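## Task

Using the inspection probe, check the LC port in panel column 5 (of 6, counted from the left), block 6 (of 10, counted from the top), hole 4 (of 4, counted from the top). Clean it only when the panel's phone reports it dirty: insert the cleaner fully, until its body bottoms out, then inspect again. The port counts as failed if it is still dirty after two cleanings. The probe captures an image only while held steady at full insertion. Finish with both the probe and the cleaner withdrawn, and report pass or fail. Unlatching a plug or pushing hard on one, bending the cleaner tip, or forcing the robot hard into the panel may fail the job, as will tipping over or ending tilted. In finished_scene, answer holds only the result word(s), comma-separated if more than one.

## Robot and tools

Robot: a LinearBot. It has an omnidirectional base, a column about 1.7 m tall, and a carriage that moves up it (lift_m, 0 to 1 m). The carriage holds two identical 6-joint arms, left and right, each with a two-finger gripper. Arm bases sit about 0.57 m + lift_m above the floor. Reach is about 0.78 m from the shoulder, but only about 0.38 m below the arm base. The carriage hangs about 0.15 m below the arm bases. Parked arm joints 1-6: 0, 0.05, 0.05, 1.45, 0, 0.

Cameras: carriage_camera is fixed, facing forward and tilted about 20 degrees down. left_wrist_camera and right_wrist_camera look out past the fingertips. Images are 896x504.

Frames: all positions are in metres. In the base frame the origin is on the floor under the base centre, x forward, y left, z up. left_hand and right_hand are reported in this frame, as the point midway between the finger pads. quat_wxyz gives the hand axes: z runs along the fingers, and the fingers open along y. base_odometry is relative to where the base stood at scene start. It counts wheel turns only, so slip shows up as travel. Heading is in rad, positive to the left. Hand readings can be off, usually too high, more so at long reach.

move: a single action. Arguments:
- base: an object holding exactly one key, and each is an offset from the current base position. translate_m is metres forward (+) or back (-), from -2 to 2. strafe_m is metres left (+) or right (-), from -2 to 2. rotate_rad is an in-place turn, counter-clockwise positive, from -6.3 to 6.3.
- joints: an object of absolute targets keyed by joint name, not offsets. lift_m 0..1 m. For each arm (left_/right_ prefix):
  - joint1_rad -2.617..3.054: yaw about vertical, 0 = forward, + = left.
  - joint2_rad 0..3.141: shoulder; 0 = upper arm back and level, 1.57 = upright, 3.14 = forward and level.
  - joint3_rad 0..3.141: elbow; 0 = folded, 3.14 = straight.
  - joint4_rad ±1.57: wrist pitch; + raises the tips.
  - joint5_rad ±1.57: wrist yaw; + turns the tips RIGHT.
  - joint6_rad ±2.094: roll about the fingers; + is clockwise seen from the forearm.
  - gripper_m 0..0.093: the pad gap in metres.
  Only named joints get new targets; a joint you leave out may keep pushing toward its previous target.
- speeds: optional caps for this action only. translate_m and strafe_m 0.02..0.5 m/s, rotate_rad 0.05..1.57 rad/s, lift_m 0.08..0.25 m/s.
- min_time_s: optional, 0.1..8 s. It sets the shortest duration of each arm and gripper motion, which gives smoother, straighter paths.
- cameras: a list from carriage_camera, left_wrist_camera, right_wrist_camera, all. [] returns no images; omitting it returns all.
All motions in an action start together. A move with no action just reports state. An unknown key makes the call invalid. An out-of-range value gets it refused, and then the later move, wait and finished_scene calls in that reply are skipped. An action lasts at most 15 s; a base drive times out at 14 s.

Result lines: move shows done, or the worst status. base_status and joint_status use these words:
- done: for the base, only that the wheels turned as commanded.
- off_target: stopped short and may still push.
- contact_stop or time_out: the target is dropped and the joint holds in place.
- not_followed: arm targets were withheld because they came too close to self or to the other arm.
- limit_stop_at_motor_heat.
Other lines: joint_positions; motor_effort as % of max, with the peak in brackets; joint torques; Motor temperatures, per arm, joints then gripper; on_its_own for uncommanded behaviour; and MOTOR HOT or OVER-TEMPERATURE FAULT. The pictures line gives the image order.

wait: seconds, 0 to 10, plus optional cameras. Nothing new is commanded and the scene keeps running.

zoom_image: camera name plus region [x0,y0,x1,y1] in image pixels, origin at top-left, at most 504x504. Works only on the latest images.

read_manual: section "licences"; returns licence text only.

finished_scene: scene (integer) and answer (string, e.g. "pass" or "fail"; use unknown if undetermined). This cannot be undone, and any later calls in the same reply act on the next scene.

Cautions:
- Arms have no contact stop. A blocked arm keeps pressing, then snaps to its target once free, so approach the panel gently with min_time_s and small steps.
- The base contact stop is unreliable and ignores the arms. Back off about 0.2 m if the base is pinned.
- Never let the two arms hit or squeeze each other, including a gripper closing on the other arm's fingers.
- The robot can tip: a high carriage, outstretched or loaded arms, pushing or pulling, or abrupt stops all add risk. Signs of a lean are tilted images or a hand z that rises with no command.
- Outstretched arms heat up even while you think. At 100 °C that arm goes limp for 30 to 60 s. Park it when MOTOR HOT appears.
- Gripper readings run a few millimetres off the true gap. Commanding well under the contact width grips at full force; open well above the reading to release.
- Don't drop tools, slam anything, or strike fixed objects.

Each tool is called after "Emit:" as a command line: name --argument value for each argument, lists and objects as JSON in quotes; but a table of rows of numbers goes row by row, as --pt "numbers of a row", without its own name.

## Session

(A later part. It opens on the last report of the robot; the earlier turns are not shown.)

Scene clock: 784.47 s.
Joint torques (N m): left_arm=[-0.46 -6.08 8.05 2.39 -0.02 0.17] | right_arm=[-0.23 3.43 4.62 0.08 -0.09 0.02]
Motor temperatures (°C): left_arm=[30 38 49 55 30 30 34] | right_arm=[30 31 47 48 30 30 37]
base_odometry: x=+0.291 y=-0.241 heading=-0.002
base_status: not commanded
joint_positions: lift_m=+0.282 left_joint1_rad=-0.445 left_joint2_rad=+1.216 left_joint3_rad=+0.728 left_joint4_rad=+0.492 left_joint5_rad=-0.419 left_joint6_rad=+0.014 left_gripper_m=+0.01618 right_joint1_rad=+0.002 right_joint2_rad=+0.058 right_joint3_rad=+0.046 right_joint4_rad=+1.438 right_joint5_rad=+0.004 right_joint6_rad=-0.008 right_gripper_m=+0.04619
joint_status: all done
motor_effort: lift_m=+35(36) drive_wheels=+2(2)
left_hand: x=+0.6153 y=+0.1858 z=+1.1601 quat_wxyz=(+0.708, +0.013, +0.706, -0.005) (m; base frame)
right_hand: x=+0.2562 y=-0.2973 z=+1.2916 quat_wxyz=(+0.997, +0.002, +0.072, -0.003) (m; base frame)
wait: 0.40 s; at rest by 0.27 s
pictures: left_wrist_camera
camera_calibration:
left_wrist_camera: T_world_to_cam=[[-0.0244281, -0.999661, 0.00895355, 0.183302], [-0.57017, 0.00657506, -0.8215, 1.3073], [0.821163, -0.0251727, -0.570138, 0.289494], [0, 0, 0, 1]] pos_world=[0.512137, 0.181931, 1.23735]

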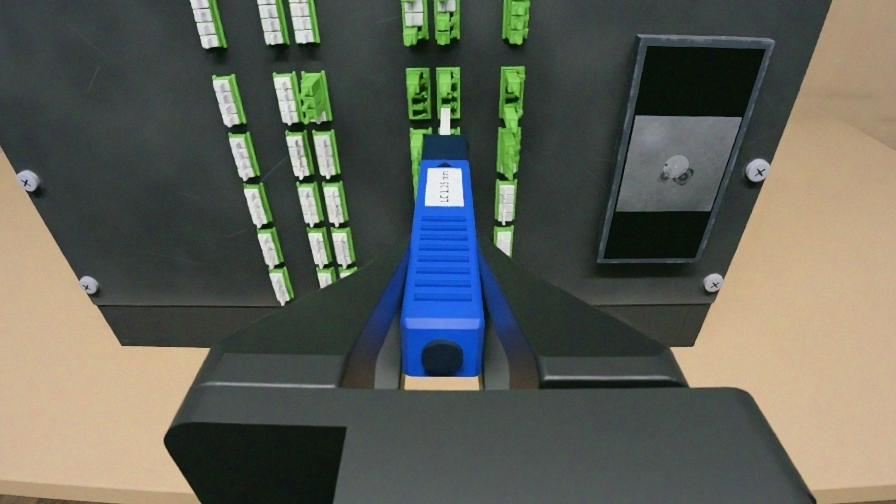

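Emit:
move --base '{"translate_m":0.002}' --speeds '{"translate_m":0.02}' --cameras '[]'

Emit:
wait --seconds 0.4 --cameras '["left_wrist_camera"]'

Emit:
zoom_image --camera "left_wrist_camera" --region '[425, 80, 475, 140]'

Scene clock: 787.63 s.
Joint torques (N m): left_arm=[-0.47 -6.06 8.13 2.4 -0.01 0.16] | right_arm=[-0.2 3.37 4.6 0.09 -0.09 0]
Motor temperatures (°C): left_arm=[30 38 49 55 30 30 34] | right_arm=[30 31 47 47 30 30 37]
move: done
base_odometry: x=+0.293 y=-0.241 heading=-0.002
base_status: done
joint_positions: lift_m=+0.282 left_joint1_rad=-0.445 left_joint2_rad=+1.216 left_joint3_rad=+0.728 left_joint4_rad=+0.492 left_joint5_rad=-0.420 left_joint6_rad=+0.014 left_gripper_m=+0.01618 right_joint1_rad=+0.002 right_joint2_rad=+0.058 right_joint3_rad=+0.046 right_joint4_rad=+1.437 right_joint5_rad=+0.004 right_joint6_rad=-0.008 right_gripper_m=+0.04619
joint_status: not commanded
motor_effort: lift_m=+35(36) drive_wheels=+0(9)
left_hand: x=+0.6153 y=+0.1858 z=+1.1601 quat_wxyz=(+0.708, +0.013, +0.706, -0.005) (m; base frame)
right_hand: x=+0.2563 y=-0.2973 z=+1.2916 quat_wxyz=(+0.997, +0.002, +0.072, -0.003) (m; base frame)
pictures: none
No camera images: "cameras" was empty.

Scene clock: 788.03 s.
Joint torques (N m): left_arm=[-0.46 -6.09 8.02 2.4 -0.02 0.17] | right_arm=[-0.14 3.36 4.53 0.09 -0.08 -0.02]
Motor temperatures (°C): left_arm=[30 38 49 55 30 30 34] | right_arm=[30 31 47 47 30 30 37]
base_odometry: x=+0.293 y=-0.241 heading=-0.002
base_status: done
joint_positions: lift_m=+0.282 left_joint1_rad=-0.445 left_joint2_rad=+1.216 left_joint3_rad=+0.728 left_joint4_rad=+0.492 left_joint5_rad=-0.420 left_joint6_rad=+0.014 left_gripper_m=+0.01618 right_joint1_rad=+0.002 right_joint2_rad=+0.058 right_joint3_rad=+0.046 right_joint4_rad=+1.438 right_joint5_rad=+0.004 right_joint6_rad=-0.008 right_gripper_m=+0.04619
joint_status: not commanded
motor_effort: lift_m=+35(36) drive_wheels=+1(9)
left_hand: x=+0.6153 y=+0.1858 z=+1.1601 quat_wxyz=(+0.708, +0.013, +0.706, -0.005) (m; base frame)
right_hand: x=+0.2562 y=-0.2973 z=+1.2916 quat_wxyz=(+0.997, +0.002, +0.072, -0.003) (m; base frame)
wait: 0.40 s; at rest by 0.27 s
pictures: left_wrist_camera
camera_calibration:
left_wrist_camera: T_world_to_cam=[[-0.0240678, -0.99967, 0.00894686, 0.183126], [-0.570176, 0.00637519, -0.821497, 1.30733], [0.82117, -0.0248729, -0.570142, 0.28944], [0, 0, 0, 1]] pos_world=[0.512139, 0.18193, 1.23735]

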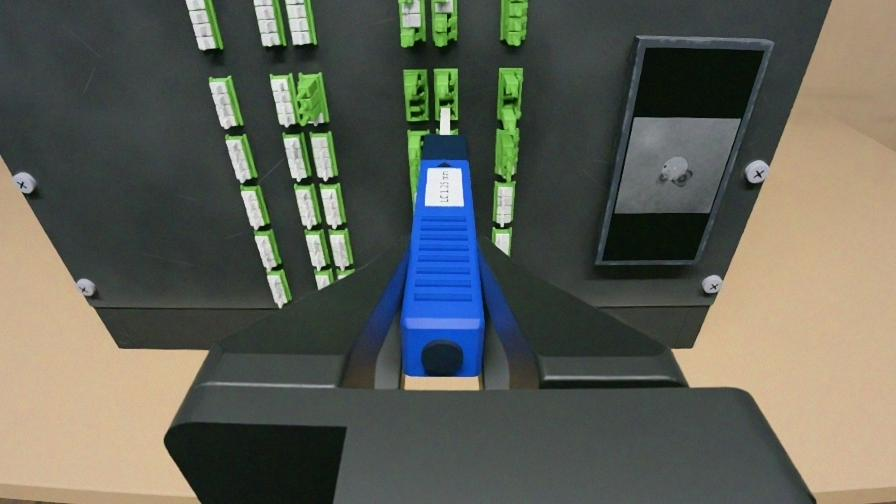

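Scaled by 8.400 from the camera's 896x504 image, which has a finer 1280x720 frame.

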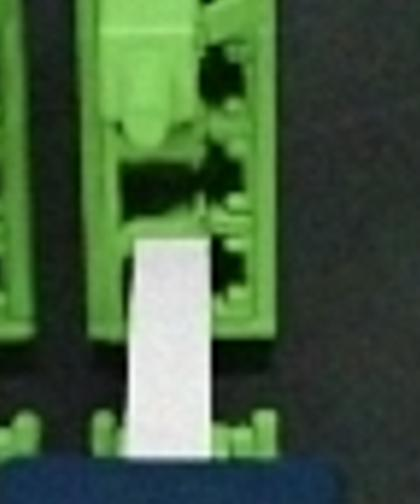

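Emit:
move --base '{"strafe_m":0.0012}' --joints '{"lift_m":0.2802}' --speeds '{"strafe_m":0.02}' --cameras '[]'

Emit:
wait --seconds 0.4 --cameras '["left_wrist_camera"]'

Emit:
zoom_image --camera "left_wrist_camera" --region '[425, 80, 475, 140]'

Scene clock: 793.07 s.
Joint torques (N m): left_arm=[-0.35 -6.04 7.98 2.4 -0.1 0.16] | right_arm=[-0.12 3.36 4.57 0.07 -0.05 0.03]
Motor temperatures (°C): left_arm=[30 38 49 55 30 30 34] | right_arm=[30 31 47 47 30 30 37]
move: done
base_odometry: x=+0.293 y=-0.240 heading=-0.002
base_status: done
joint_positions: lift_m=+0.280 left_joint1_rad=-0.445 left_joint2_rad=+1.216 left_joint3_rad=+0.728 left_joint4_rad=+0.491 left_joint5_rad=-0.418 left_joint6_rad=+0.014 left_gripper_m=+0.01618 right_joint1_rad=+0.002 right_joint2_rad=+0.058 right_joint3_rad=+0.046 right_joint4_rad=+1.438 right_joint5_rad=+0.004 right_joint6_rad=-0.008 right_gripper_m=+0.04619
joint_status: all done
motor_effort: lift_m=+35(36) drive_wheels=+3(6)
left_hand: x=+0.6152 y=+0.1856 z=+1.1583 quat_wxyz=(+0.708, +0.014, +0.706, -0.005) (m; base frame)
right_hand: x=+0.2564 y=-0.2972 z=+1.2898 quat_wxyz=(+0.997, +0.001, +0.072, -0.003) (m; base frame)
pictures: none
No camera images: "cameras" was empty.

Scene clock: 793.47 s.
Joint torques (N m): left_arm=[-0.44 -6.06 8.09 2.39 -0.03 0.15] | right_arm=[-0.21 3.44 4.68 0.09 -0.11 -0.01]
Motor temperatures (°C): left_arm=[30 38 49 55 30 30 34] | right_arm=[30 31 47 47 30 30 37]
base_odometry: x=+0.293 y=-0.240 heading=-0.002
base_status: done
joint_positions: lift_m=+0.280 left_joint1_rad=-0.445 left_joint2_rad=+1.216 left_joint3_rad=+0.728 left_joint4_rad=+0.491 left_joint5_rad=-0.418 left_joint6_rad=+0.014 left_gripper_m=+0.01618 right_joint1_rad=+0.002 right_joint2_rad=+0.058 right_joint3_rad=+0.046 right_joint4_rad=+1.438 right_joint5_rad=+0.004 right_joint6_rad=-0.008 right_gripper_m=+0.04619
joint_status: all done
motor_effort: lift_m=+36(36) drive_wheels=+3(6)
left_hand: x=+0.6152 y=+0.1856 z=+1.1583 quat_wxyz=(+0.708, +0.014, +0.706, -0.005) (m; base frame)
right_hand: x=+0.2564 y=-0.2972 z=+1.2898 quat_wxyz=(+0.997, +0.001, +0.072, -0.003) (m; base frame)
wait: 0.40 s; at rest by 0.27 s
pictures: left_wrist_camera
camera_calibration:
left_wrist_camera: T_world_to_cam=[[-0.0251503, -0.999646, 0.00862248, 0.183998], [-0.570744, 0.00727711, -0.821096, 1.30562], [0.820743, -0.0255721, -0.570726, 0.289457], [0, 0, 0, 1]] pos_world=[0.512234, 0.181833, 1.23565]

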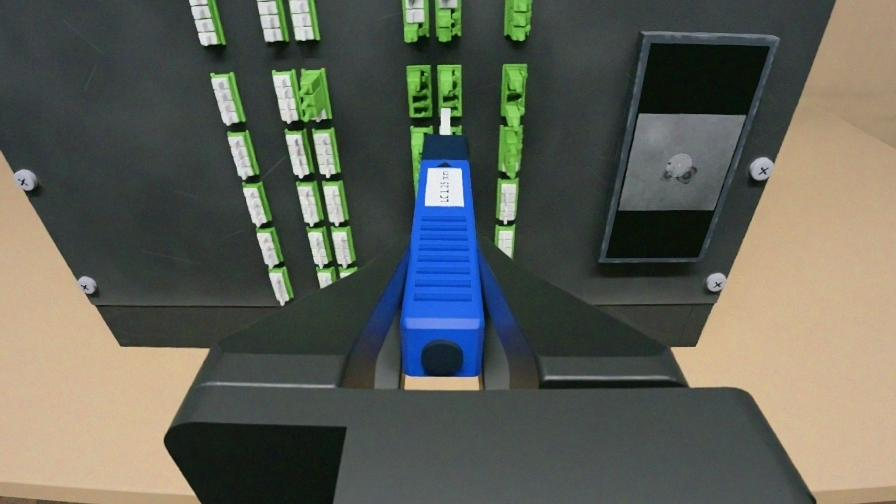

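Scaled by 8.400 from the camera's 896x504 image, which has a finer 1280x720 frame.

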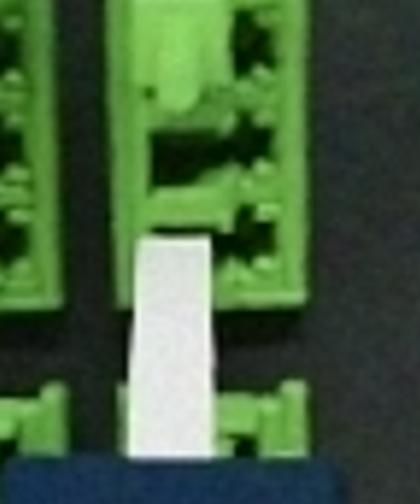

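Emit:
move --base '{"translate_m":0.002}' --speeds '{"translate_m":0.02}' --cameras '[]'

Emit:
wait --seconds 0.4 --cameras '["left_wrist_camera"]'

Emit:
zoom_image --camera "left_wrist_camera" --region '[425, 80, 475, 140]'

Scene clock: 796.60 s.
Joint torques (N m): left_arm=[-0.44 -6.11 8.02 2.4 -0.04 0.16] | right_arm=[-0.18 3.48 4.67 0.12 -0.09 0.01]
Motor temperatures (°C): left_arm=[30 38 49 55 30 30 34] | right_arm=[30 31 47 47 30 30 37]
move: done
base_odometry: x=+0.295 y=-0.240 heading=-0.002
base_status: done
joint_positions: lift_m=+0.280 left_joint1_rad=-0.445 left_joint2_rad=+1.216 left_joint3_rad=+0.728 left_joint4_rad=+0.491 left_joint5_rad=-0.419 left_joint6_rad=+0.014 left_gripper_m=+0.01618 right_joint1_rad=+0.002 right_joint2_rad=+0.058 right_joint3_rad=+0.046 right_joint4_rad=+1.437 right_joint5_rad=+0.004 right_joint6_rad=-0.008 right_gripper_m=+0.04619
joint_status: not commanded
motor_effort: lift_m=+35(36) drive_wheels=+2(12)
left_hand: x=+0.6152 y=+0.1857 z=+1.1583 quat_wxyz=(+0.708, +0.014, +0.706, -0.005) (m; base frame)
right_hand: x=+0.2566 y=-0.2972 z=+1.2897 quat_wxyz=(+0.997, +0.001, +0.073, -0.003) (m; base frame)
pictures: none
No camera images: "cameras" was empty.

Scene clock: 797.00 s.
Joint torques (N m): left_arm=[-0.46 -6.08 8.05 2.4 -0.03 0.17] | right_arm=[-0.23 3.34 4.72 0.1 -0.07 -0.01]
Motor temperatures (°C): left_arm=[30 38 49 55 30 30 34] | right_arm=[30 31 47 47 30 30 37]
base_odometry: x=+0.295 y=-0.240 heading=-0.002
base_status: done
joint_positions: lift_m=+0.280 left_joint1_rad=-0.445 left_joint2_rad=+1.216 left_joint3_rad=+0.728 left_joint4_rad=+0.491 left_joint5_rad=-0.419 left_joint6_rad=+0.014 left_gripper_m=+0.01618 right_joint1_rad=+0.002 right_joint2_rad=+0.058 right_joint3_rad=+0.046 right_joint4_rad=+1.438 right_joint5_rad=+0.004 right_joint6_rad=-0.008 right_gripper_m=+0.04619
joint_status: not commanded
motor_effort: lift_m=+35(36) drive_wheels=+2(12)
left_hand: x=+0.6152 y=+0.1857 z=+1.1583 quat_wxyz=(+0.708, +0.014, +0.706, -0.005) (m; base frame)
right_hand: x=+0.2564 y=-0.2972 z=+1.2898 quat_wxyz=(+0.997, +0.001, +0.072, -0.003) (m; base frame)
wait: 0.40 s; at rest by 0.27 s
pictures: left_wrist_camera
camera_calibration:
left_wrist_camera: T_world_to_cam=[[-0.0247901, -0.999656, 0.00861555, 0.183822], [-0.570751, 0.00707721, -0.821093, 1.30566], [0.820749, -0.0252723, -0.57073, 0.289403], [0, 0, 0, 1]] pos_world=[0.512236, 0.181832, 1.23565]

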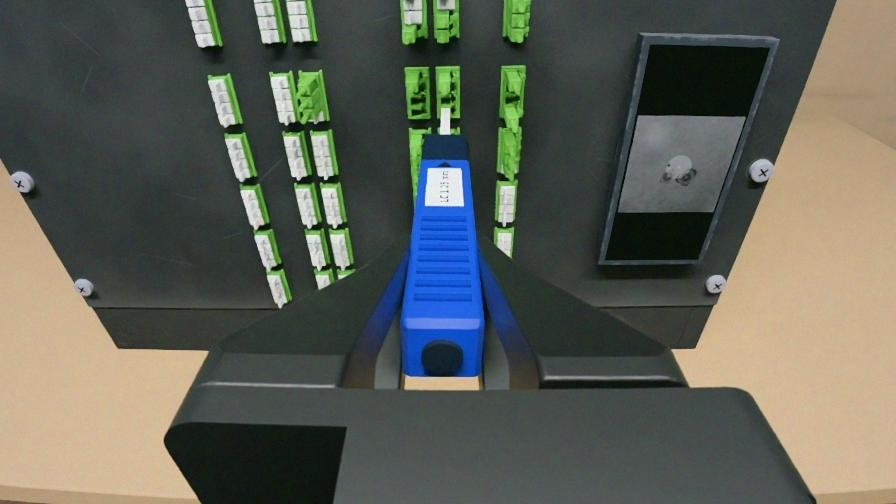

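Scaled by 8.400 from the camera's 896x504 image, which has a finer 1280x720 frame.

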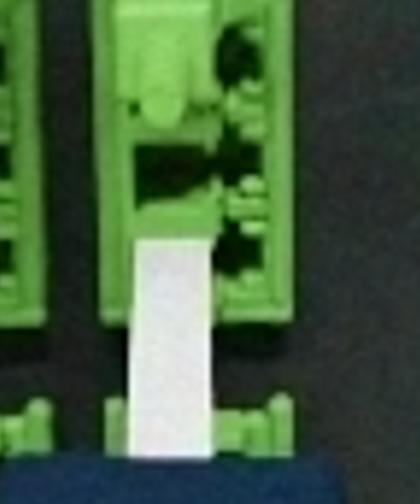

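Emit:
move --base '{"translate_m":0.0015}' --speeds '{"translate_m":0.02}' --cameras '[]'

Emit:
wait --seconds 0.4 --cameras '["left_wrist_camera"]'

Emit:
zoom_image --camera "left_wrist_camera" --region '[425, 80, 475, 140]'

Scene clock: 800.90 s.
Joint torques (N m): left_arm=[-0.39 -6.11 8.06 2.41 -0.03 0.16] | right_arm=[-0.18 3.33 4.74 0.11 -0.09 -0.01]
Motor temperatures (°C): left_arm=[30 38 49 55 30 30 34] | right_arm=[30 31 47 46 30 30 37]
move: done
base_odometry: x=+0.296 y=-0.240 heading=-0.002
base_status: done
joint_positions: lift_m=+0.280 left_joint1_rad=-0.445 left_joint2_rad=+1.216 left_joint3_rad=+0.728 left_joint4_rad=+0.491 left_joint5_rad=-0.418 left_joint6_rad=+0.014 left_gripper_m=+0.01618 right_joint1_rad=+0.002 right_joint2_rad=+0.058 right_joint3_rad=+0.046 right_joint4_rad=+1.438 right_joint5_rad=+0.004 right_joint6_rad=-0.008 right_gripper_m=+0.04619
joint_status: not commanded
motor_effort: lift_m=+35(36) drive_wheels=+2(13)
left_hand: x=+0.6152 y=+0.1856 z=+1.1583 quat_wxyz=(+0.708, +0.014, +0.706, -0.005) (m; base frame)
right_hand: x=+0.2565 y=-0.2972 z=+1.2898 quat_wxyz=(+0.997, +0.001, +0.072, -0.003) (m; base frame)
pictures: none
No camera images: "cameras" was empty.

Scene clock: 801.30 s.
Joint torques (N m): left_arm=[-0.43 -6.05 8.01 2.4 -0.03 0.16] | right_arm=[-0.14 3.34 4.72 0.08 -0.11 -0.02]
Motor temperatures (°C): left_arm=[30 38 49 55 30 30 34] | right_arm=[30 31 47 46 30 30 37]
base_odometry: x=+0.296 y=-0.240 heading=-0.002
base_status: done
joint_positions: lift_m=+0.280 left_joint1_rad=-0.445 left_joint2_rad=+1.216 left_joint3_rad=+0.728 left_joint4_rad=+0.491 left_joint5_rad=-0.418 left_joint6_rad=+0.014 left_gripper_m=+0.01618 right_joint1_rad=+0.002 right_joint2_rad=+0.058 right_joint3_rad=+0.046 right_joint4_rad=+1.438 right_joint5_rad=+0.004 right_joint6_rad=-0.008 right_gripper_m=+0.04619
joint_status: not commanded
motor_effort: lift_m=+34(36) drive_wheels=+2(13)
left_hand: x=+0.6152 y=+0.1856 z=+1.1583 quat_wxyz=(+0.708, +0.014, +0.706, -0.005) (m; base frame)
right_hand: x=+0.2564 y=-0.2972 z=+1.2898 quat_wxyz=(+0.997, +0.001, +0.072, -0.003) (m; base frame)
wait: 0.40 s; at rest by 0.27 s
pictures: left_wrist_camera
camera_calibration:
left_wrist_camera: T_world_to_cam=[[-0.0251503, -0.999646, 0.00862248, 0.183998], [-0.570744, 0.00727711, -0.821096, 1.30562], [0.820743, -0.0255721, -0.570726, 0.289457], [0, 0, 0, 1]] pos_world=[0.512234, 0.181833, 1.23565]

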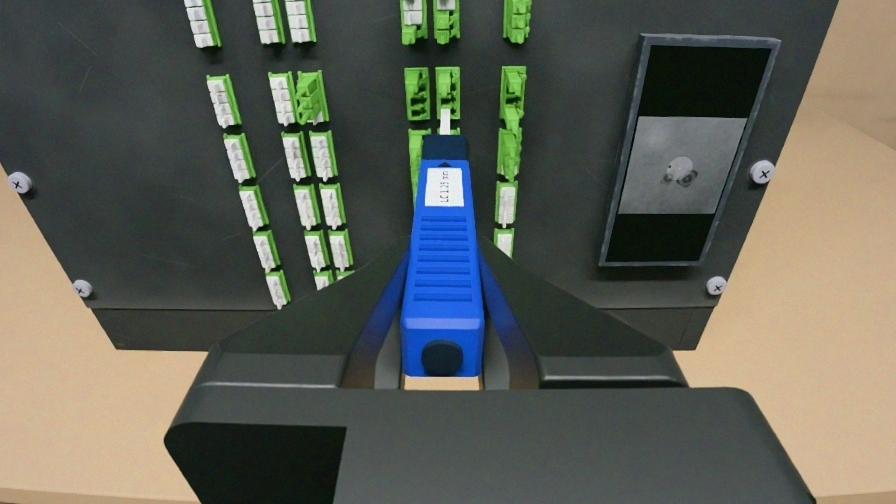

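Scaled by 8.400 from the camera's 896x504 image, which has a finer 1280x720 frame.

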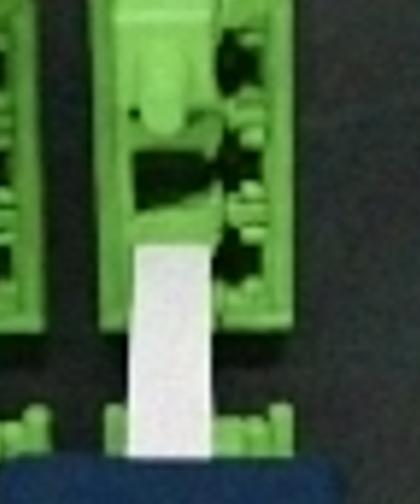

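Emit:
move --base '{"translate_m":0.003}' --speeds '{"translate_m":0.02}' --cameras '[]'

Emit:
wait --seconds 0.4 --cameras '["left_wrist_camera"]'

Emit:
zoom_image --camera "left_wrist_camera" --region '[425, 80, 475, 140]'

Scene clock: 804.47 s.
Joint torques (N m): left_arm=[-0.38 -6.13 8.08 2.42 -0.04 0.17] | right_arm=[-0.17 3.37 4.74 0.09 -0.09 0.02]
Motor temperatures (°C): left_arm=[30 38 49 55 30 30 34] | right_arm=[30 31 46 46 30 30 37]
move: done
base_odometry: x=+0.299 y=-0.240 heading=-0.002
base_status: done
joint_positions: lift_m=+0.280 left_joint1_rad=-0.445 left_joint2_rad=+1.216 left_joint3_rad=+0.728 left_joint4_rad=+0.491 left_joint5_rad=-0.418 left_joint6_rad=+0.014 left_gripper_m=+0.01618 right_joint1_rad=+0.002 right_joint2_rad=+0.058 right_joint3_rad=+0.046 right_joint4_rad=+1.438 right_joint5_rad=+0.004 right_joint6_rad=-0.008 right_gripper_m=+0.04619
joint_status: not commanded
motor_effort: lift_m=+35(36) drive_wheels=+0(14)
left_hand: x=+0.6152 y=+0.1855 z=+1.1583 quat_wxyz=(+0.708, +0.014, +0.706, -0.005) (m; base frame)
right_hand: x=+0.2565 y=-0.2972 z=+1.2898 quat_wxyz=(+0.997, +0.001, +0.072, -0.003) (m; base frame)
pictures: none
No camera images: "cameras" was empty.

Scene clock: 804.87 s.
Joint torques (N m): left_arm=[-0.42 -6.09 8.05 2.41 -0.04 0.16] | right_arm=[-0.14 3.36 4.67 0.07 -0.09 0.01]
Motor temperatures (°C): left_arm=[30 38 49 55 30 30 34] | right_arm=[30 31 46 46 30 30 37]
base_odometry: x=+0.299 y=-0.240 heading=-0.002
base_status: done
joint_positions: lift_m=+0.280 left_joint1_rad=-0.445 left_joint2_rad=+1.216 left_joint3_rad=+0.728 left_joint4_rad=+0.491 left_joint5_rad=-0.418 left_joint6_rad=+0.014 left_gripper_m=+0.01618 right_joint1_rad=+0.002 right_joint2_rad=+0.058 right_joint3_rad=+0.046 right_joint4_rad=+1.438 right_joint5_rad=+0.004 right_joint6_rad=-0.008 right_gripper_m=+0.04619
joint_status: not commanded
motor_effort: lift_m=+35(36) drive_wheels=+0(14)
left_hand: x=+0.6152 y=+0.1855 z=+1.1583 quat_wxyz=(+0.708, +0.014, +0.706, -0.005) (m; base frame)
right_hand: x=+0.2564 y=-0.2972 z=+1.2898 quat_wxyz=(+0.997, +0.001, +0.072, -0.003) (m; base frame)
wait: 0.40 s; at rest by 0.27 s
pictures: left_wrist_camera
camera_calibration:
left_wrist_camera: T_world_to_cam=[[-0.0259529, -0.999625, 0.00869337, 0.18432], [-0.570731, 0.00767686, -0.821101, 1.30555], [0.820727, -0.0262715, -0.570716, 0.289584], [0, 0, 0, 1]] pos_world=[0.512229, 0.181836, 1.23565]

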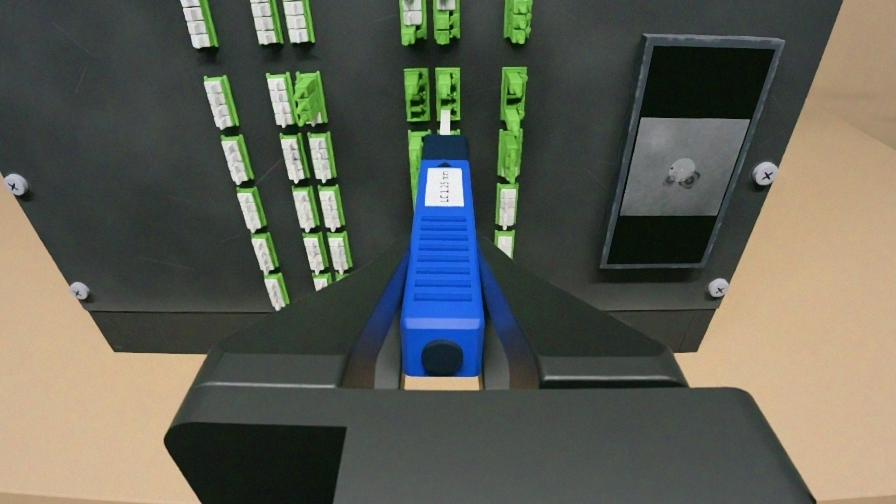

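Scaled by 8.400 from the camera's 896x504 image, which has a finer 1280x720 frame.

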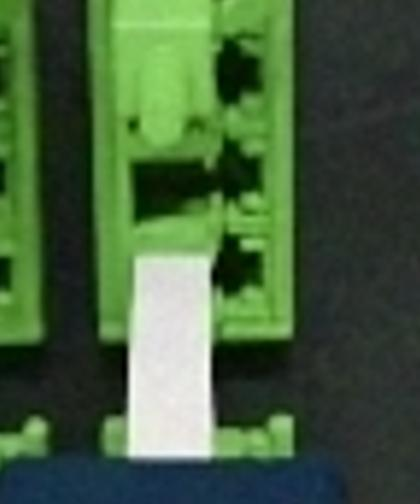

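Emit:
move --base '{"translate_m":0.004}' --speeds '{"translate_m":0.02}' --cameras '[]'

Emit:
wait --seconds 0.4 --cameras '["left_wrist_camera"]'

Emit:
zoom_image --camera "left_wrist_camera" --region '[425, 80, 475, 140]'

Scene clock: 807.97 s.
Joint torques (N m): left_arm=[-0.32 -6.12 8.1 2.41 -0.03 0.16] | right_arm=[-0.21 3.48 4.68 0.05 -0.11 -0.02]
Motor temperatures (°C): left_arm=[30 38 49 55 30 30 34] | right_arm=[30 31 46 46 30 30 37]
move: done
base_odometry: x=+0.303 y=-0.239 heading=-0.002
base_status: done
joint_positions: lift_m=+0.280 left_joint1_rad=-0.446 left_joint2_rad=+1.216 left_joint3_rad=+0.728 left_joint4_rad=+0.491 left_joint5_rad=-0.419 left_joint6_rad=+0.014 left_gripper_m=+0.01618 right_joint1_rad=+0.002 right_joint2_rad=+0.058 right_joint3_rad=+0.046 right_joint4_rad=+1.438 right_joint5_rad=+0.004 right_joint6_rad=-0.008 right_gripper_m=+0.04619
joint_status: not commanded
motor_effort: lift_m=+35(36) drive_wheels=-1(10)
left_hand: x=+0.6152 y=+0.1855 z=+1.1583 quat_wxyz=(+0.708, +0.014, +0.706, -0.005) (m; base frame)
right_hand: x=+0.2564 y=-0.2972 z=+1.2898 quat_wxyz=(+0.997, +0.001, +0.072, -0.003) (m; base frame)
pictures: none
No camera images: "cameras" was empty.

Scene clock: 808.37 s.
Joint torques (N m): left_arm=[-0.38 -6.06 8.05 2.4 -0.03 0.16] | right_arm=[-0.21 3.41 4.63 0.1 -0.09 0.01]
Motor temperatures (°C): left_arm=[30 38 49 55 30 30 34] | right_arm=[30 31 46 46 30 30 37]
base_odometry: x=+0.303 y=-0.239 heading=-0.002
base_status: done
joint_positions: lift_m=+0.280 left_joint1_rad=-0.446 left_joint2_rad=+1.216 left_joint3_rad=+0.728 left_joint4_rad=+0.491 left_joint5_rad=-0.419 left_joint6_rad=+0.014 left_gripper_m=+0.01618 right_joint1_rad=+0.002 right_joint2_rad=+0.058 right_joint3_rad=+0.046 right_joint4_rad=+1.438 right_joint5_rad=+0.004 right_joint6_rad=-0.008 right_gripper_m=+0.04619
joint_status: not commanded
motor_effort: lift_m=+35(36) drive_wheels=-1(10)
left_hand: x=+0.6152 y=+0.1855 z=+1.1583 quat_wxyz=(+0.708, +0.014, +0.706, -0.005) (m; base frame)
right_hand: x=+0.2564 y=-0.2972 z=+1.2898 quat_wxyz=(+0.997, +0.001, +0.072, -0.003) (m; base frame)
wait: 0.40 s; at rest by 0.27 s
pictures: left_wrist_camera
camera_calibration:
left_wrist_camera: T_world_to_cam=[[-0.0251503, -0.999646, 0.00862248, 0.183795], [-0.570744, 0.00727711, -0.821096, 1.30557], [0.820743, -0.0255721, -0.570726, 0.289534], [0, 0, 0, 1]] pos_world=[0.512134, 0.181633, 1.23565]

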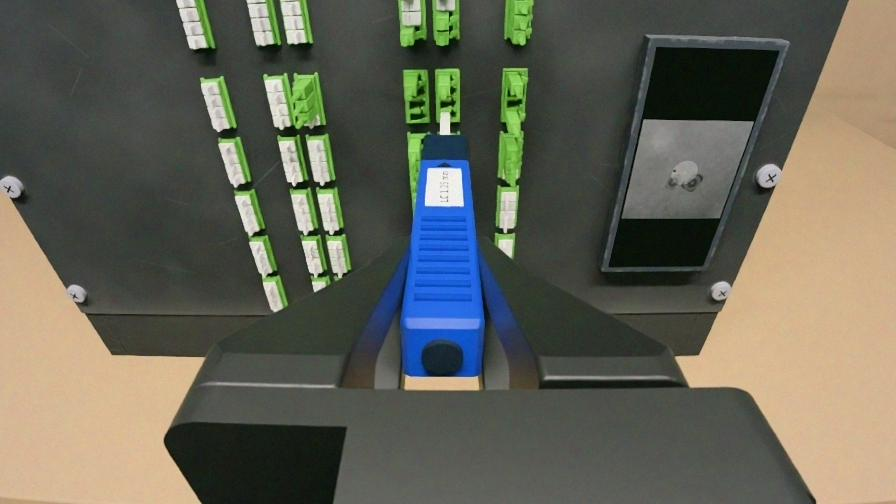

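Scaled by 8.400 from the camera's 896x504 image, which has a finer 1280x720 frame.

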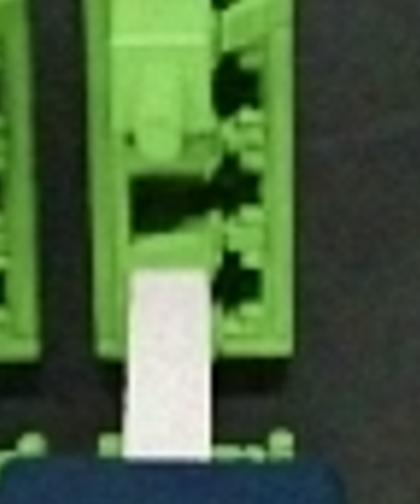

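Emit:
move --base '{"translate_m":0.004}' --speeds '{"translate_m":0.02}' --cameras '[]'

Emit:
wait --seconds 0.4 --cameras '["left_wrist_camera"]'

Emit:
zoom_image --camera "left_wrist_camera" --region '[425, 80, 475, 140]'

Scene clock: 812.17 s.
Joint torques (N m): left_arm=[-0.35 -6.08 8.03 2.42 -0.02 0.17] | right_arm=[-0.13 3.43 4.7 0.07 -0.06 0.02]
Motor temperatures (°C): left_arm=[30 38 49 55 30 30 34] | right_arm=[30 31 46 45 30 30 37]
move: done
base_odometry: x=+0.307 y=-0.239 heading=-0.002
base_status: done
joint_positions: lift_m=+0.280 left_joint1_rad=-0.446 left_joint2_rad=+1.216 left_joint3_rad=+0.728 left_joint4_rad=+0.490 left_joint5_rad=-0.419 left_joint6_rad=+0.014 left_gripper_m=+0.01618 right_joint1_rad=+0.002 right_joint2_rad=+0.058 right_joint3_rad=+0.046 right_joint4_rad=+1.438 right_joint5_rad=+0.004 right_joint6_rad=-0.008 right_gripper_m=+0.04619
joint_status: not commanded
motor_effort: lift_m=+35(35) drive_wheels=+3(12)
left_hand: x=+0.6152 y=+0.1855 z=+1.1581 quat_wxyz=(+0.708, +0.014, +0.706, -0.005) (m; base frame)
right_hand: x=+0.2565 y=-0.2972 z=+1.2898 quat_wxyz=(+0.997, +0.001, +0.072, -0.003) (m; base frame)
pictures: none
No camera images: "cameras" was empty.

Scene clock: 812.57 s.
Joint torques (N m): left_arm=[-0.38 -6.09 8.05 2.42 -0.02 0.17] | right_arm=[-0.2 3.29 4.66 0.09 -0.09 0]
Motor temperatures (°C): left_arm=[30 38 49 55 30 30 34] | right_arm=[30 31 46 45 30 30 37]
base_odometry: x=+0.307 y=-0.239 heading=-0.002
base_status: done
joint_positions: lift_m=+0.280 left_joint1_rad=-0.446 left_joint2_rad=+1.216 left_joint3_rad=+0.728 left_joint4_rad=+0.490 left_joint5_rad=-0.419 left_joint6_rad=+0.014 left_gripper_m=+0.01618 right_joint1_rad=+0.002 right_joint2_rad=+0.058 right_joint3_rad=+0.046 right_joint4_rad=+1.438 right_joint5_rad=+0.004 right_joint6_rad=-0.008 right_gripper_m=+0.04619
joint_status: not commanded
motor_effort: lift_m=+36(35) drive_wheels=+3(12)
left_hand: x=+0.6152 y=+0.1855 z=+1.1581 quat_wxyz=(+0.708, +0.014, +0.706, -0.005) (m; base frame)
right_hand: x=+0.2564 y=-0.2972 z=+1.2898 quat_wxyz=(+0.997, +0.001, +0.072, -0.003) (m; base frame)
wait: 0.40 s; at rest by 0.27 s
pictures: left_wrist_camera
camera_calibration:
left_wrist_camera: T_world_to_cam=[[-0.0252049, -0.999649, 0.00820725, 0.18434], [-0.571624, 0.00767657, -0.82048, 1.30516], [0.820128, -0.0253716, -0.571617, 0.290775], [0, 0, 0, 1]] pos_world=[0.512235, 0.181633, 1.23556]

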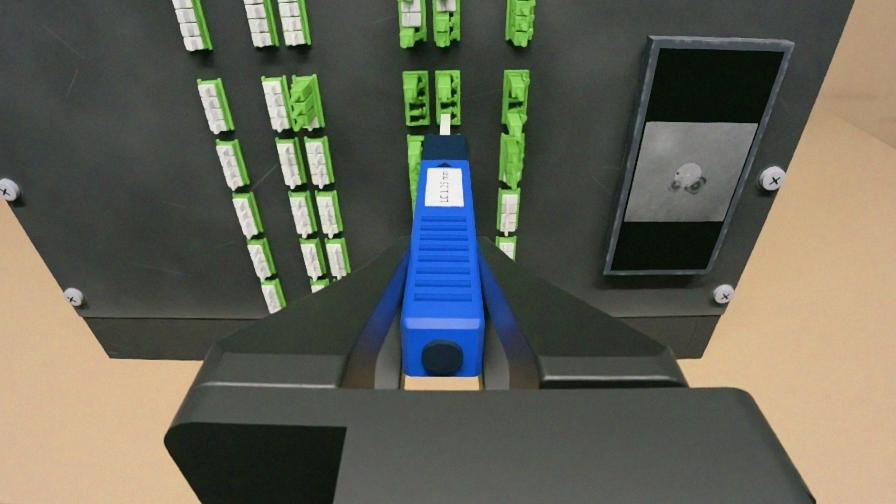

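Scaled by 8.400 from the camera's 896x504 image, which has a finer 1280x720 frame.

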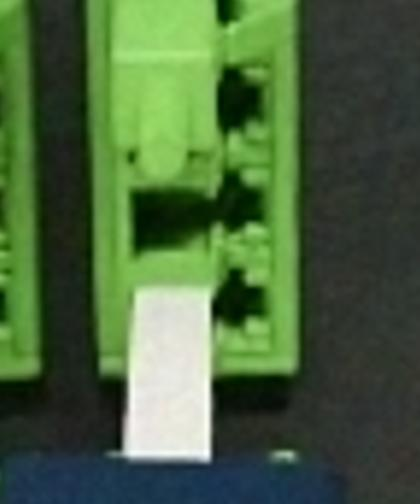

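Emit:
move --base '{"translate_m":0.004}' --speeds '{"translate_m":0.02}' --cameras '[]'

Emit:
wait --seconds 0.4 --cameras '["left_wrist_camera"]'

Emit:
zoom_image --camera "left_wrist_camera" --region '[425, 80, 475, 140]'

Scene clock: 816.13 s.
Joint torques (N m): left_arm=[-0.4 -6.01 8.09 2.43 -0.02 0.17] | right_arm=[-0.13 3.37 4.68 0.1 -0.09 0.01]
Motor temperatures (°C): left_arm=[30 38 49 55 30 30 34] | right_arm=[30 31 46 45 30 30 37]
move: done
base_odometry: x=+0.311 y=-0.239 heading=-0.002
base_status: done
joint_positions: lift_m=+0.280 left_joint1_rad=-0.446 left_joint2_rad=+1.216 left_joint3_rad=+0.728 left_joint4_rad=+0.489 left_joint5_rad=-0.419 left_joint6_rad=+0.014 left_gripper_m=+0.01618 right_joint1_rad=+0.002 right_joint2_rad=+0.058 right_joint3_rad=+0.046 right_joint4_rad=+1.438 right_joint5_rad=+0.004 right_joint6_rad=-0.008 right_gripper_m=+0.04619
joint_status: not commanded
motor_effort: lift_m=+34(36) drive_wheels=+4(12)
left_hand: x=+0.6151 y=+0.1855 z=+1.1579 quat_wxyz=(+0.707, +0.014, +0.707, -0.005) (m; base frame)
right_hand: x=+0.2565 y=-0.2972 z=+1.2898 quat_wxyz=(+0.997, +0.001, +0.072, -0.003) (m; base frame)
pictures: none
No camera images: "cameras" was empty.

Scene clock: 816.53 s.
Joint torques (N m): left_arm=[-0.38 -5.97 8.02 2.43 -0.03 0.16] | right_arm=[-0.23 3.29 4.72 0.08 -0.08 0.01]
Motor temperatures (°C): left_arm=[30 38 49 54 30 30 34] | right_arm=[30 31 46 45 30 30 37]
base_odometry: x=+0.311 y=-0.239 heading=-0.002
base_status: done
joint_positions: lift_m=+0.280 left_joint1_rad=-0.446 left_joint2_rad=+1.216 left_joint3_rad=+0.728 left_joint4_rad=+0.489 left_joint5_rad=-0.419 left_joint6_rad=+0.014 left_gripper_m=+0.01618 right_joint1_rad=+0.002 right_joint2_rad=+0.058 right_joint3_rad=+0.046 right_joint4_rad=+1.438 right_joint5_rad=+0.004 right_joint6_rad=-0.008 right_gripper_m=+0.04619
joint_status: not commanded
motor_effort: lift_m=+35(36) drive_wheels=+4(12)
left_hand: x=+0.6151 y=+0.1855 z=+1.1579 quat_wxyz=(+0.707, +0.014, +0.707, -0.005) (m; base frame)
right_hand: x=+0.2564 y=-0.2972 z=+1.2898 quat_wxyz=(+0.997, +0.001, +0.072, -0.003) (m; base frame)
wait: 0.40 s; at rest by 0.27 s
pictures: left_wrist_camera
camera_calibration:
left_wrist_camera: T_world_to_cam=[[-0.0251807, -0.999653, 0.00773297, 0.184915], [-0.572437, 0.00807681, -0.819909, 1.30464], [0.819562, -0.0250725, -0.572441, 0.291914], [0, 0, 0, 1]] pos_world=[0.512236, 0.181633, 1.23536]

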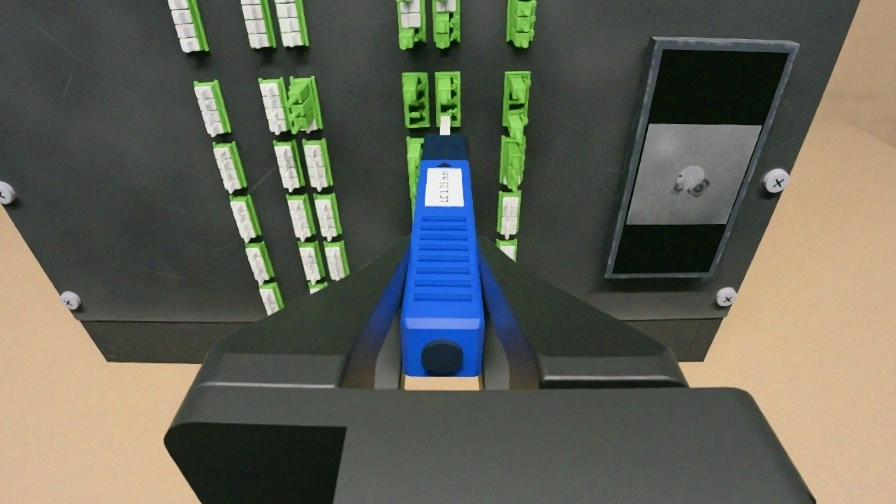

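Scaled by 8.400 from the camera's 896x504 image, which has a finer 1280x720 frame.

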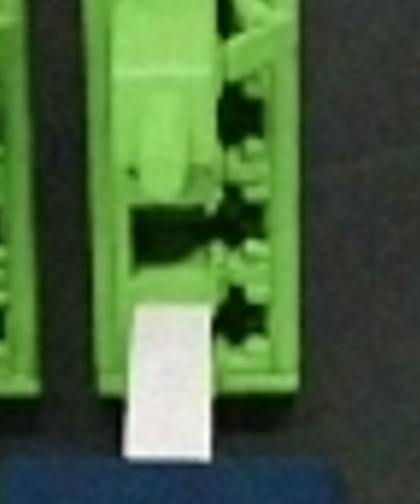

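Emit:
move --joints '{"lift_m":0.2797}' --base '{"translate_m":0.003}' --speeds '{"translate_m":0.02}' --cameras '[]'

Emit:
wait --seconds 0.4 --cameras '["left_wrist_camera"]'

Emit:
zoom_image --camera "left_wrist_camera" --region '[425, 80, 475, 140]'

Scene clock: 820.57 s.
Joint torques (N m): left_arm=[-0.36 -5.93 8.06 2.43 -0.04 0.17] | right_arm=[-0.31 3.4 4.83 0.09 -0.08 -0.01]
Motor temperatures (°C): left_arm=[30 38 49 54 30 30 34] | right_arm=[30 31 46 45 30 30 37]
move: done
base_odometry: x=+0.314 y=-0.239 heading=-0.001
base_status: done
joint_positions: lift_m=+0.280 left_joint1_rad=-0.446 left_joint2_rad=+1.215 left_joint3_rad=+0.728 left_joint4_rad=+0.488 left_joint5_rad=-0.418 left_joint6_rad=+0.014 left_gripper_m=+0.01618 right_joint1_rad=+0.002 right_joint2_rad=+0.058 right_joint3_rad=+0.046 right_joint4_rad=+1.437 right_joint5_rad=+0.004 right_joint6_rad=-0.008 right_gripper_m=+0.04619
joint_status: all done
motor_effort: lift_m=+34(36) drive_wheels=+4(16)
left_hand: x=+0.6150 y=+0.1854 z=+1.1576 quat_wxyz=(+0.707, +0.014, +0.707, -0.005) (m; base frame)
right_hand: x=+0.2566 y=-0.2972 z=+1.2893 quat_wxyz=(+0.997, +0.001, +0.073, -0.003) (m; base frame)
pictures: none
No camera images: "cameras" was empty.

Scene clock: 820.97 s.
Joint torques (N m): left_arm=[-0.38 -5.91 8.03 2.43 -0.03 0.17] | right_arm=[-0.14 3.41 4.6 0.07 -0.07 0.05]
Motor temperatures (°C): left_arm=[30 38 49 54 30 30 34] | right_arm=[30 31 46 45 30 30 37]
base_odometry: x=+0.314 y=-0.239 heading=-0.001
base_status: done
joint_positions: lift_m=+0.280 left_joint1_rad=-0.446 left_joint2_rad=+1.215 left_joint3_rad=+0.728 left_joint4_rad=+0.488 left_joint5_rad=-0.418 left_joint6_rad=+0.014 left_gripper_m=+0.01618 right_joint1_rad=+0.002 right_joint2_rad=+0.058 right_joint3_rad=+0.046 right_joint4_rad=+1.438 right_joint5_rad=+0.004 right_joint6_rad=-0.008 right_gripper_m=+0.04619
joint_status: all done
motor_effort: lift_m=+36(36) drive_wheels=+4(16)
left_hand: x=+0.6150 y=+0.1854 z=+1.1576 quat_wxyz=(+0.707, +0.014, +0.707, -0.005) (m; base frame)
right_hand: x=+0.2564 y=-0.2972 z=+1.2893 quat_wxyz=(+0.997, +0.001, +0.072, -0.003) (m; base frame)
wait: 0.40 s; at rest by 0.27 s
pictures: left_wrist_camera
camera_calibration:
left_wrist_camera: T_world_to_cam=[[-0.0259289, -0.999633, 0.00787819, 0.185115], [-0.572129, 0.00837672, -0.820121, 1.30432], [0.819754, -0.0257722, -0.572136, 0.291562], [0, 0, 0, 1]] pos_world=[0.512031, 0.181635, 1.23506]

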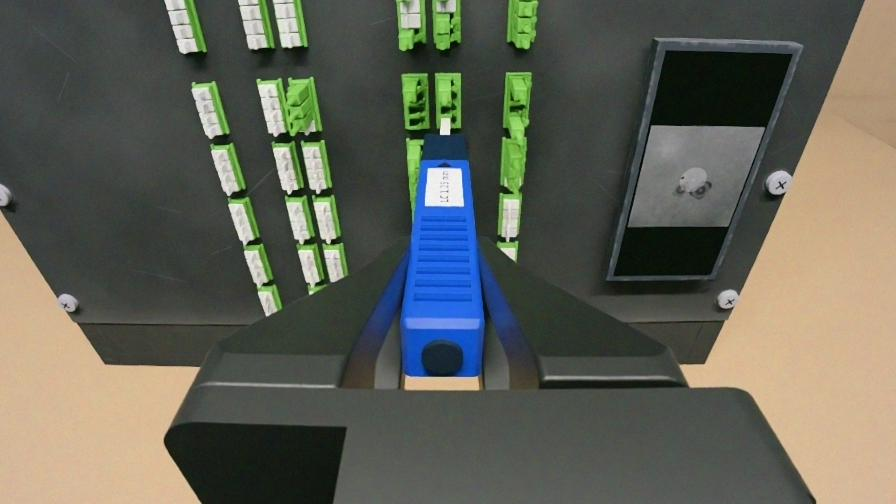

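Scaled by 8.400 from the camera's 896x504 image, which has a finer 1280x720 frame.

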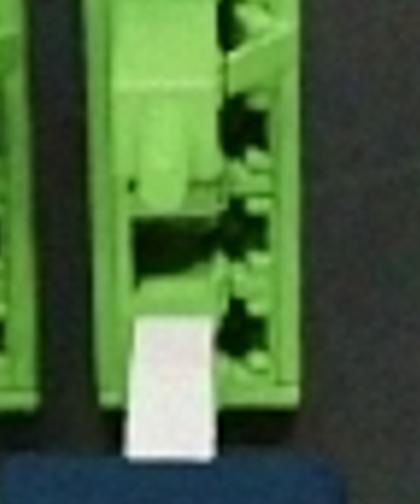

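Emit:
move --base '{"translate_m":0.003}' --speeds '{"translate_m":0.02}' --cameras '[]'

Emit:
wait --seconds 0.4 --cameras '["left_wrist_camera"]'

Emit:
zoom_image --camera "left_wrist_camera" --region '[425, 80, 475, 140]'

Scene clock: 824.13 s.
Joint torques (N m): left_arm=[-0.1 -5.48 8.24 2.46 -0.04 0.17] | right_arm=[-0.18 3.38 4.67 0.12 -0.08 0]
Motor temperatures (°C): left_arm=[30 38 49 54 30 30 34] | right_arm=[30 31 46 44 30 30 37]
move: done
base_odometry: x=+0.317 y=-0.239 heading=-0.001
base_status: done
joint_positions: lift_m=+0.280 left_joint1_rad=-0.449 left_joint2_rad=+1.211 left_joint3_rad=+0.726 left_joint4_rad=+0.485 left_joint5_rad=-0.418 left_joint6_rad=+0.014 left_gripper_m=+0.01618 right_joint1_rad=+0.002 right_joint2_rad=+0.058 right_joint3_rad=+0.046 right_joint4_rad=+1.438 right_joint5_rad=+0.004 right_joint6_rad=-0.008 right_gripper_m=+0.04619
joint_status: not commanded
motor_effort: lift_m=+35(36) drive_wheels=+3(14)
left_hand: x=+0.6139 y=+0.1847 z=+1.1578 quat_wxyz=(+0.707, +0.015, +0.707, -0.006) (m; base frame)
right_hand: x=+0.2565 y=-0.2972 z=+1.2893 quat_wxyz=(+0.997, +0.001, +0.072, -0.003) (m; base frame)
pictures: none
No camera images: "cameras" was empty.

Scene clock: 824.53 s.
Joint torques (N m): left_arm=[-0.13 -5.46 8.21 2.47 -0.03 0.16] | right_arm=[-0.16 3.28 4.68 0.09 -0.07 0]
Motor temperatures (°C): left_arm=[30 38 49 54 30 30 34] | right_arm=[30 31 46 44 30 30 37]
base_odometry: x=+0.317 y=-0.239 heading=-0.001
base_status: done
joint_positions: lift_m=+0.280 left_joint1_rad=-0.449 left_joint2_rad=+1.211 left_joint3_rad=+0.726 left_joint4_rad=+0.485 left_joint5_rad=-0.418 left_joint6_rad=+0.014 left_gripper_m=+0.01618 right_joint1_rad=+0.002 right_joint2_rad=+0.058 right_joint3_rad=+0.046 right_joint4_rad=+1.438 right_joint5_rad=+0.004 right_joint6_rad=-0.008 right_gripper_m=+0.04619
joint_status: not commanded
motor_effort: lift_m=+35(36) drive_wheels=+3(14)
left_hand: x=+0.6139 y=+0.1847 z=+1.1578 quat_wxyz=(+0.707, +0.015, +0.707, -0.006) (m; base frame)
right_hand: x=+0.2565 y=-0.2972 z=+1.2893 quat_wxyz=(+0.997, +0.001, +0.072, -0.003) (m; base frame)
wait: 0.40 s; at rest by 0.27 s
pictures: left_wrist_camera
camera_calibration:
left_wrist_camera: T_world_to_cam=[[-0.028621, -0.999561, 0.00769703, 0.186282], [-0.572413, 0.0100766, -0.819904, 1.30348], [0.819466, -0.0278724, -0.57245, 0.293412], [0, 0, 0, 1]] pos_world=[0.511017, 0.181244, 1.23526]

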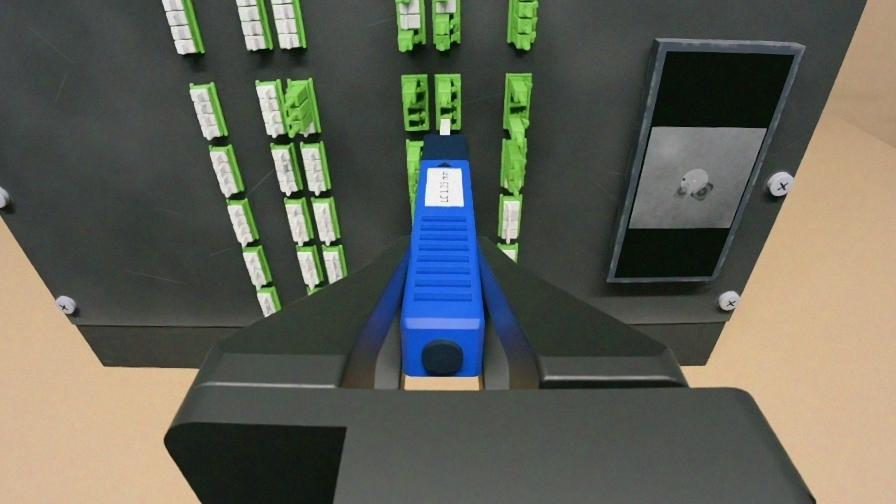

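Scaled by 8.400 from the camera's 896x504 image, which has a finer 1280x720 frame.

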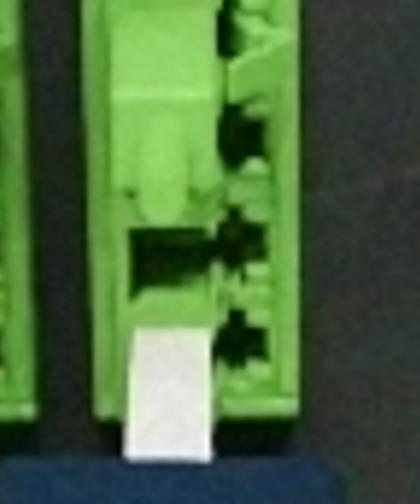

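Emit:
move --base '{"translate_m":0.003}' --speeds '{"translate_m":0.02}' --cameras '[]'

Emit:
wait --seconds 0.4 --cameras '["left_wrist_camera"]'

Emit:
zoom_image --camera "left_wrist_camera" --region '[425, 80, 475, 140]'

Scene clock: 828.90 s.
Joint torques (N m): left_arm=[0.13 -4.37 8.62 2.54 -0.02 0.15] | right_arm=[-0.17 3.4 4.82 0.08 -0.06 0.01]
Motor temperatures (°C): left_arm=[30 38 49 54 30 30 34] | right_arm=[30 31 46 44 30 30 37]
move: done
base_odometry: x=+0.320 y=-0.239 heading=-0.001
base_status: done
joint_positions: lift_m=+0.280 left_joint1_rad=-0.452 left_joint2_rad=+1.201 left_joint3_rad=+0.723 left_joint4_rad=+0.478 left_joint5_rad=-0.419 left_joint6_rad=+0.014 left_gripper_m=+0.01618 right_joint1_rad=+0.002 right_joint2_rad=+0.058 right_joint3_rad=+0.046 right_joint4_rad=+1.438 right_joint5_rad=+0.004 right_joint6_rad=-0.008 right_gripper_m=+0.04619
joint_status: not commanded
motor_effort: lift_m=+35(36) drive_wheels=+4(11)
left_hand: x=+0.6116 y=+0.1845 z=+1.1582 quat_wxyz=(+0.707, +0.016, +0.707, -0.007) (m; base frame)
right_hand: x=+0.2565 y=-0.2972 z=+1.2893 quat_wxyz=(+0.997, +0.001, +0.072, -0.003) (m; base frame)
pictures: none
No camera images: "cameras" was empty.

Scene clock: 829.30 s.
Joint torques (N m): left_arm=[0.13 -4.36 8.62 2.54 -0.02 0.16] | right_arm=[-0.27 3.33 4.62 0.04 -0.11 0]
Motor temperatures (°C): left_arm=[30 38 49 54 30 30 34] | right_arm=[30 31 46 44 30 30 37]
base_odometry: x=+0.320 y=-0.239 heading=-0.001
base_status: done
joint_positions: lift_m=+0.280 left_joint1_rad=-0.452 left_joint2_rad=+1.201 left_joint3_rad=+0.723 left_joint4_rad=+0.478 left_joint5_rad=-0.419 left_joint6_rad=+0.014 left_gripper_m=+0.01618 right_joint1_rad=+0.002 right_joint2_rad=+0.058 right_joint3_rad=+0.046 right_joint4_rad=+1.438 right_joint5_rad=+0.004 right_joint6_rad=-0.008 right_gripper_m=+0.04619
joint_status: not commanded
motor_effort: lift_m=+35(36) drive_wheels=+5(11)
left_hand: x=+0.6116 y=+0.1845 z=+1.1582 quat_wxyz=(+0.707, +0.016, +0.707, -0.007) (m; base frame)
right_hand: x=+0.2564 y=-0.2972 z=+1.2893 quat_wxyz=(+0.997, +0.001, +0.072, -0.003) (m; base frame)
wait: 0.40 s; at rest by 0.27 s
pictures: left_wrist_camera
camera_calibration:
left_wrist_camera: T_world_to_cam=[[-0.031285, -0.999483, 0.00738575, 0.187949], [-0.572935, 0.0118777, -0.819515, 1.30216], [0.819003, -0.02987, -0.573011, 0.296861], [0, 0, 0, 1]] pos_world=[0.508804, 0.181252, 1.23586]

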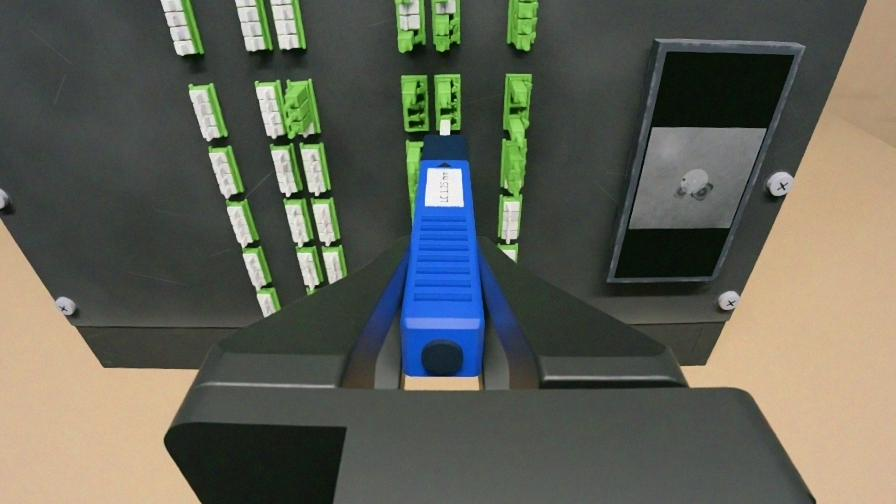

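Scaled by 8.400 from the camera's 896x504 image, which has a finer 1280x720 frame.

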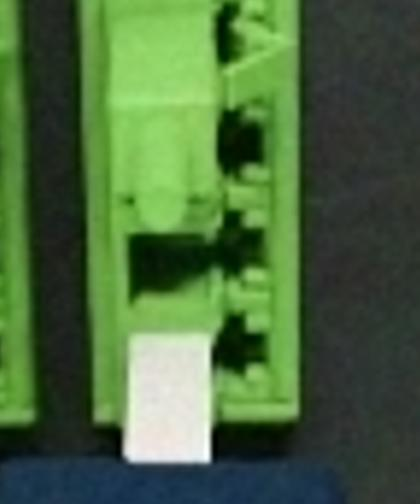

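Emit:
zoom_image --camera "left_wrist_camera" --region '[390, 60, 510, 180]'

Scaled by 4.200 from the camera's 896x504 image, which has a finer 1280x720 frame.

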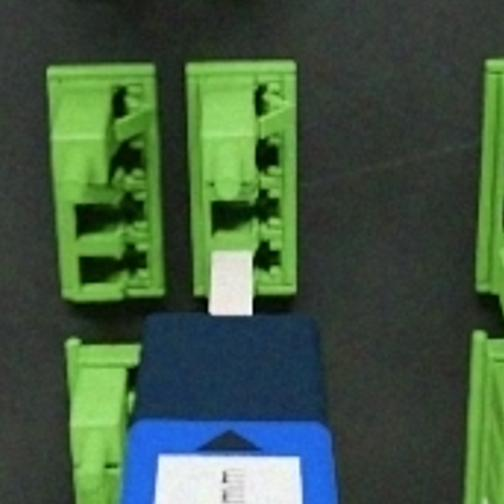

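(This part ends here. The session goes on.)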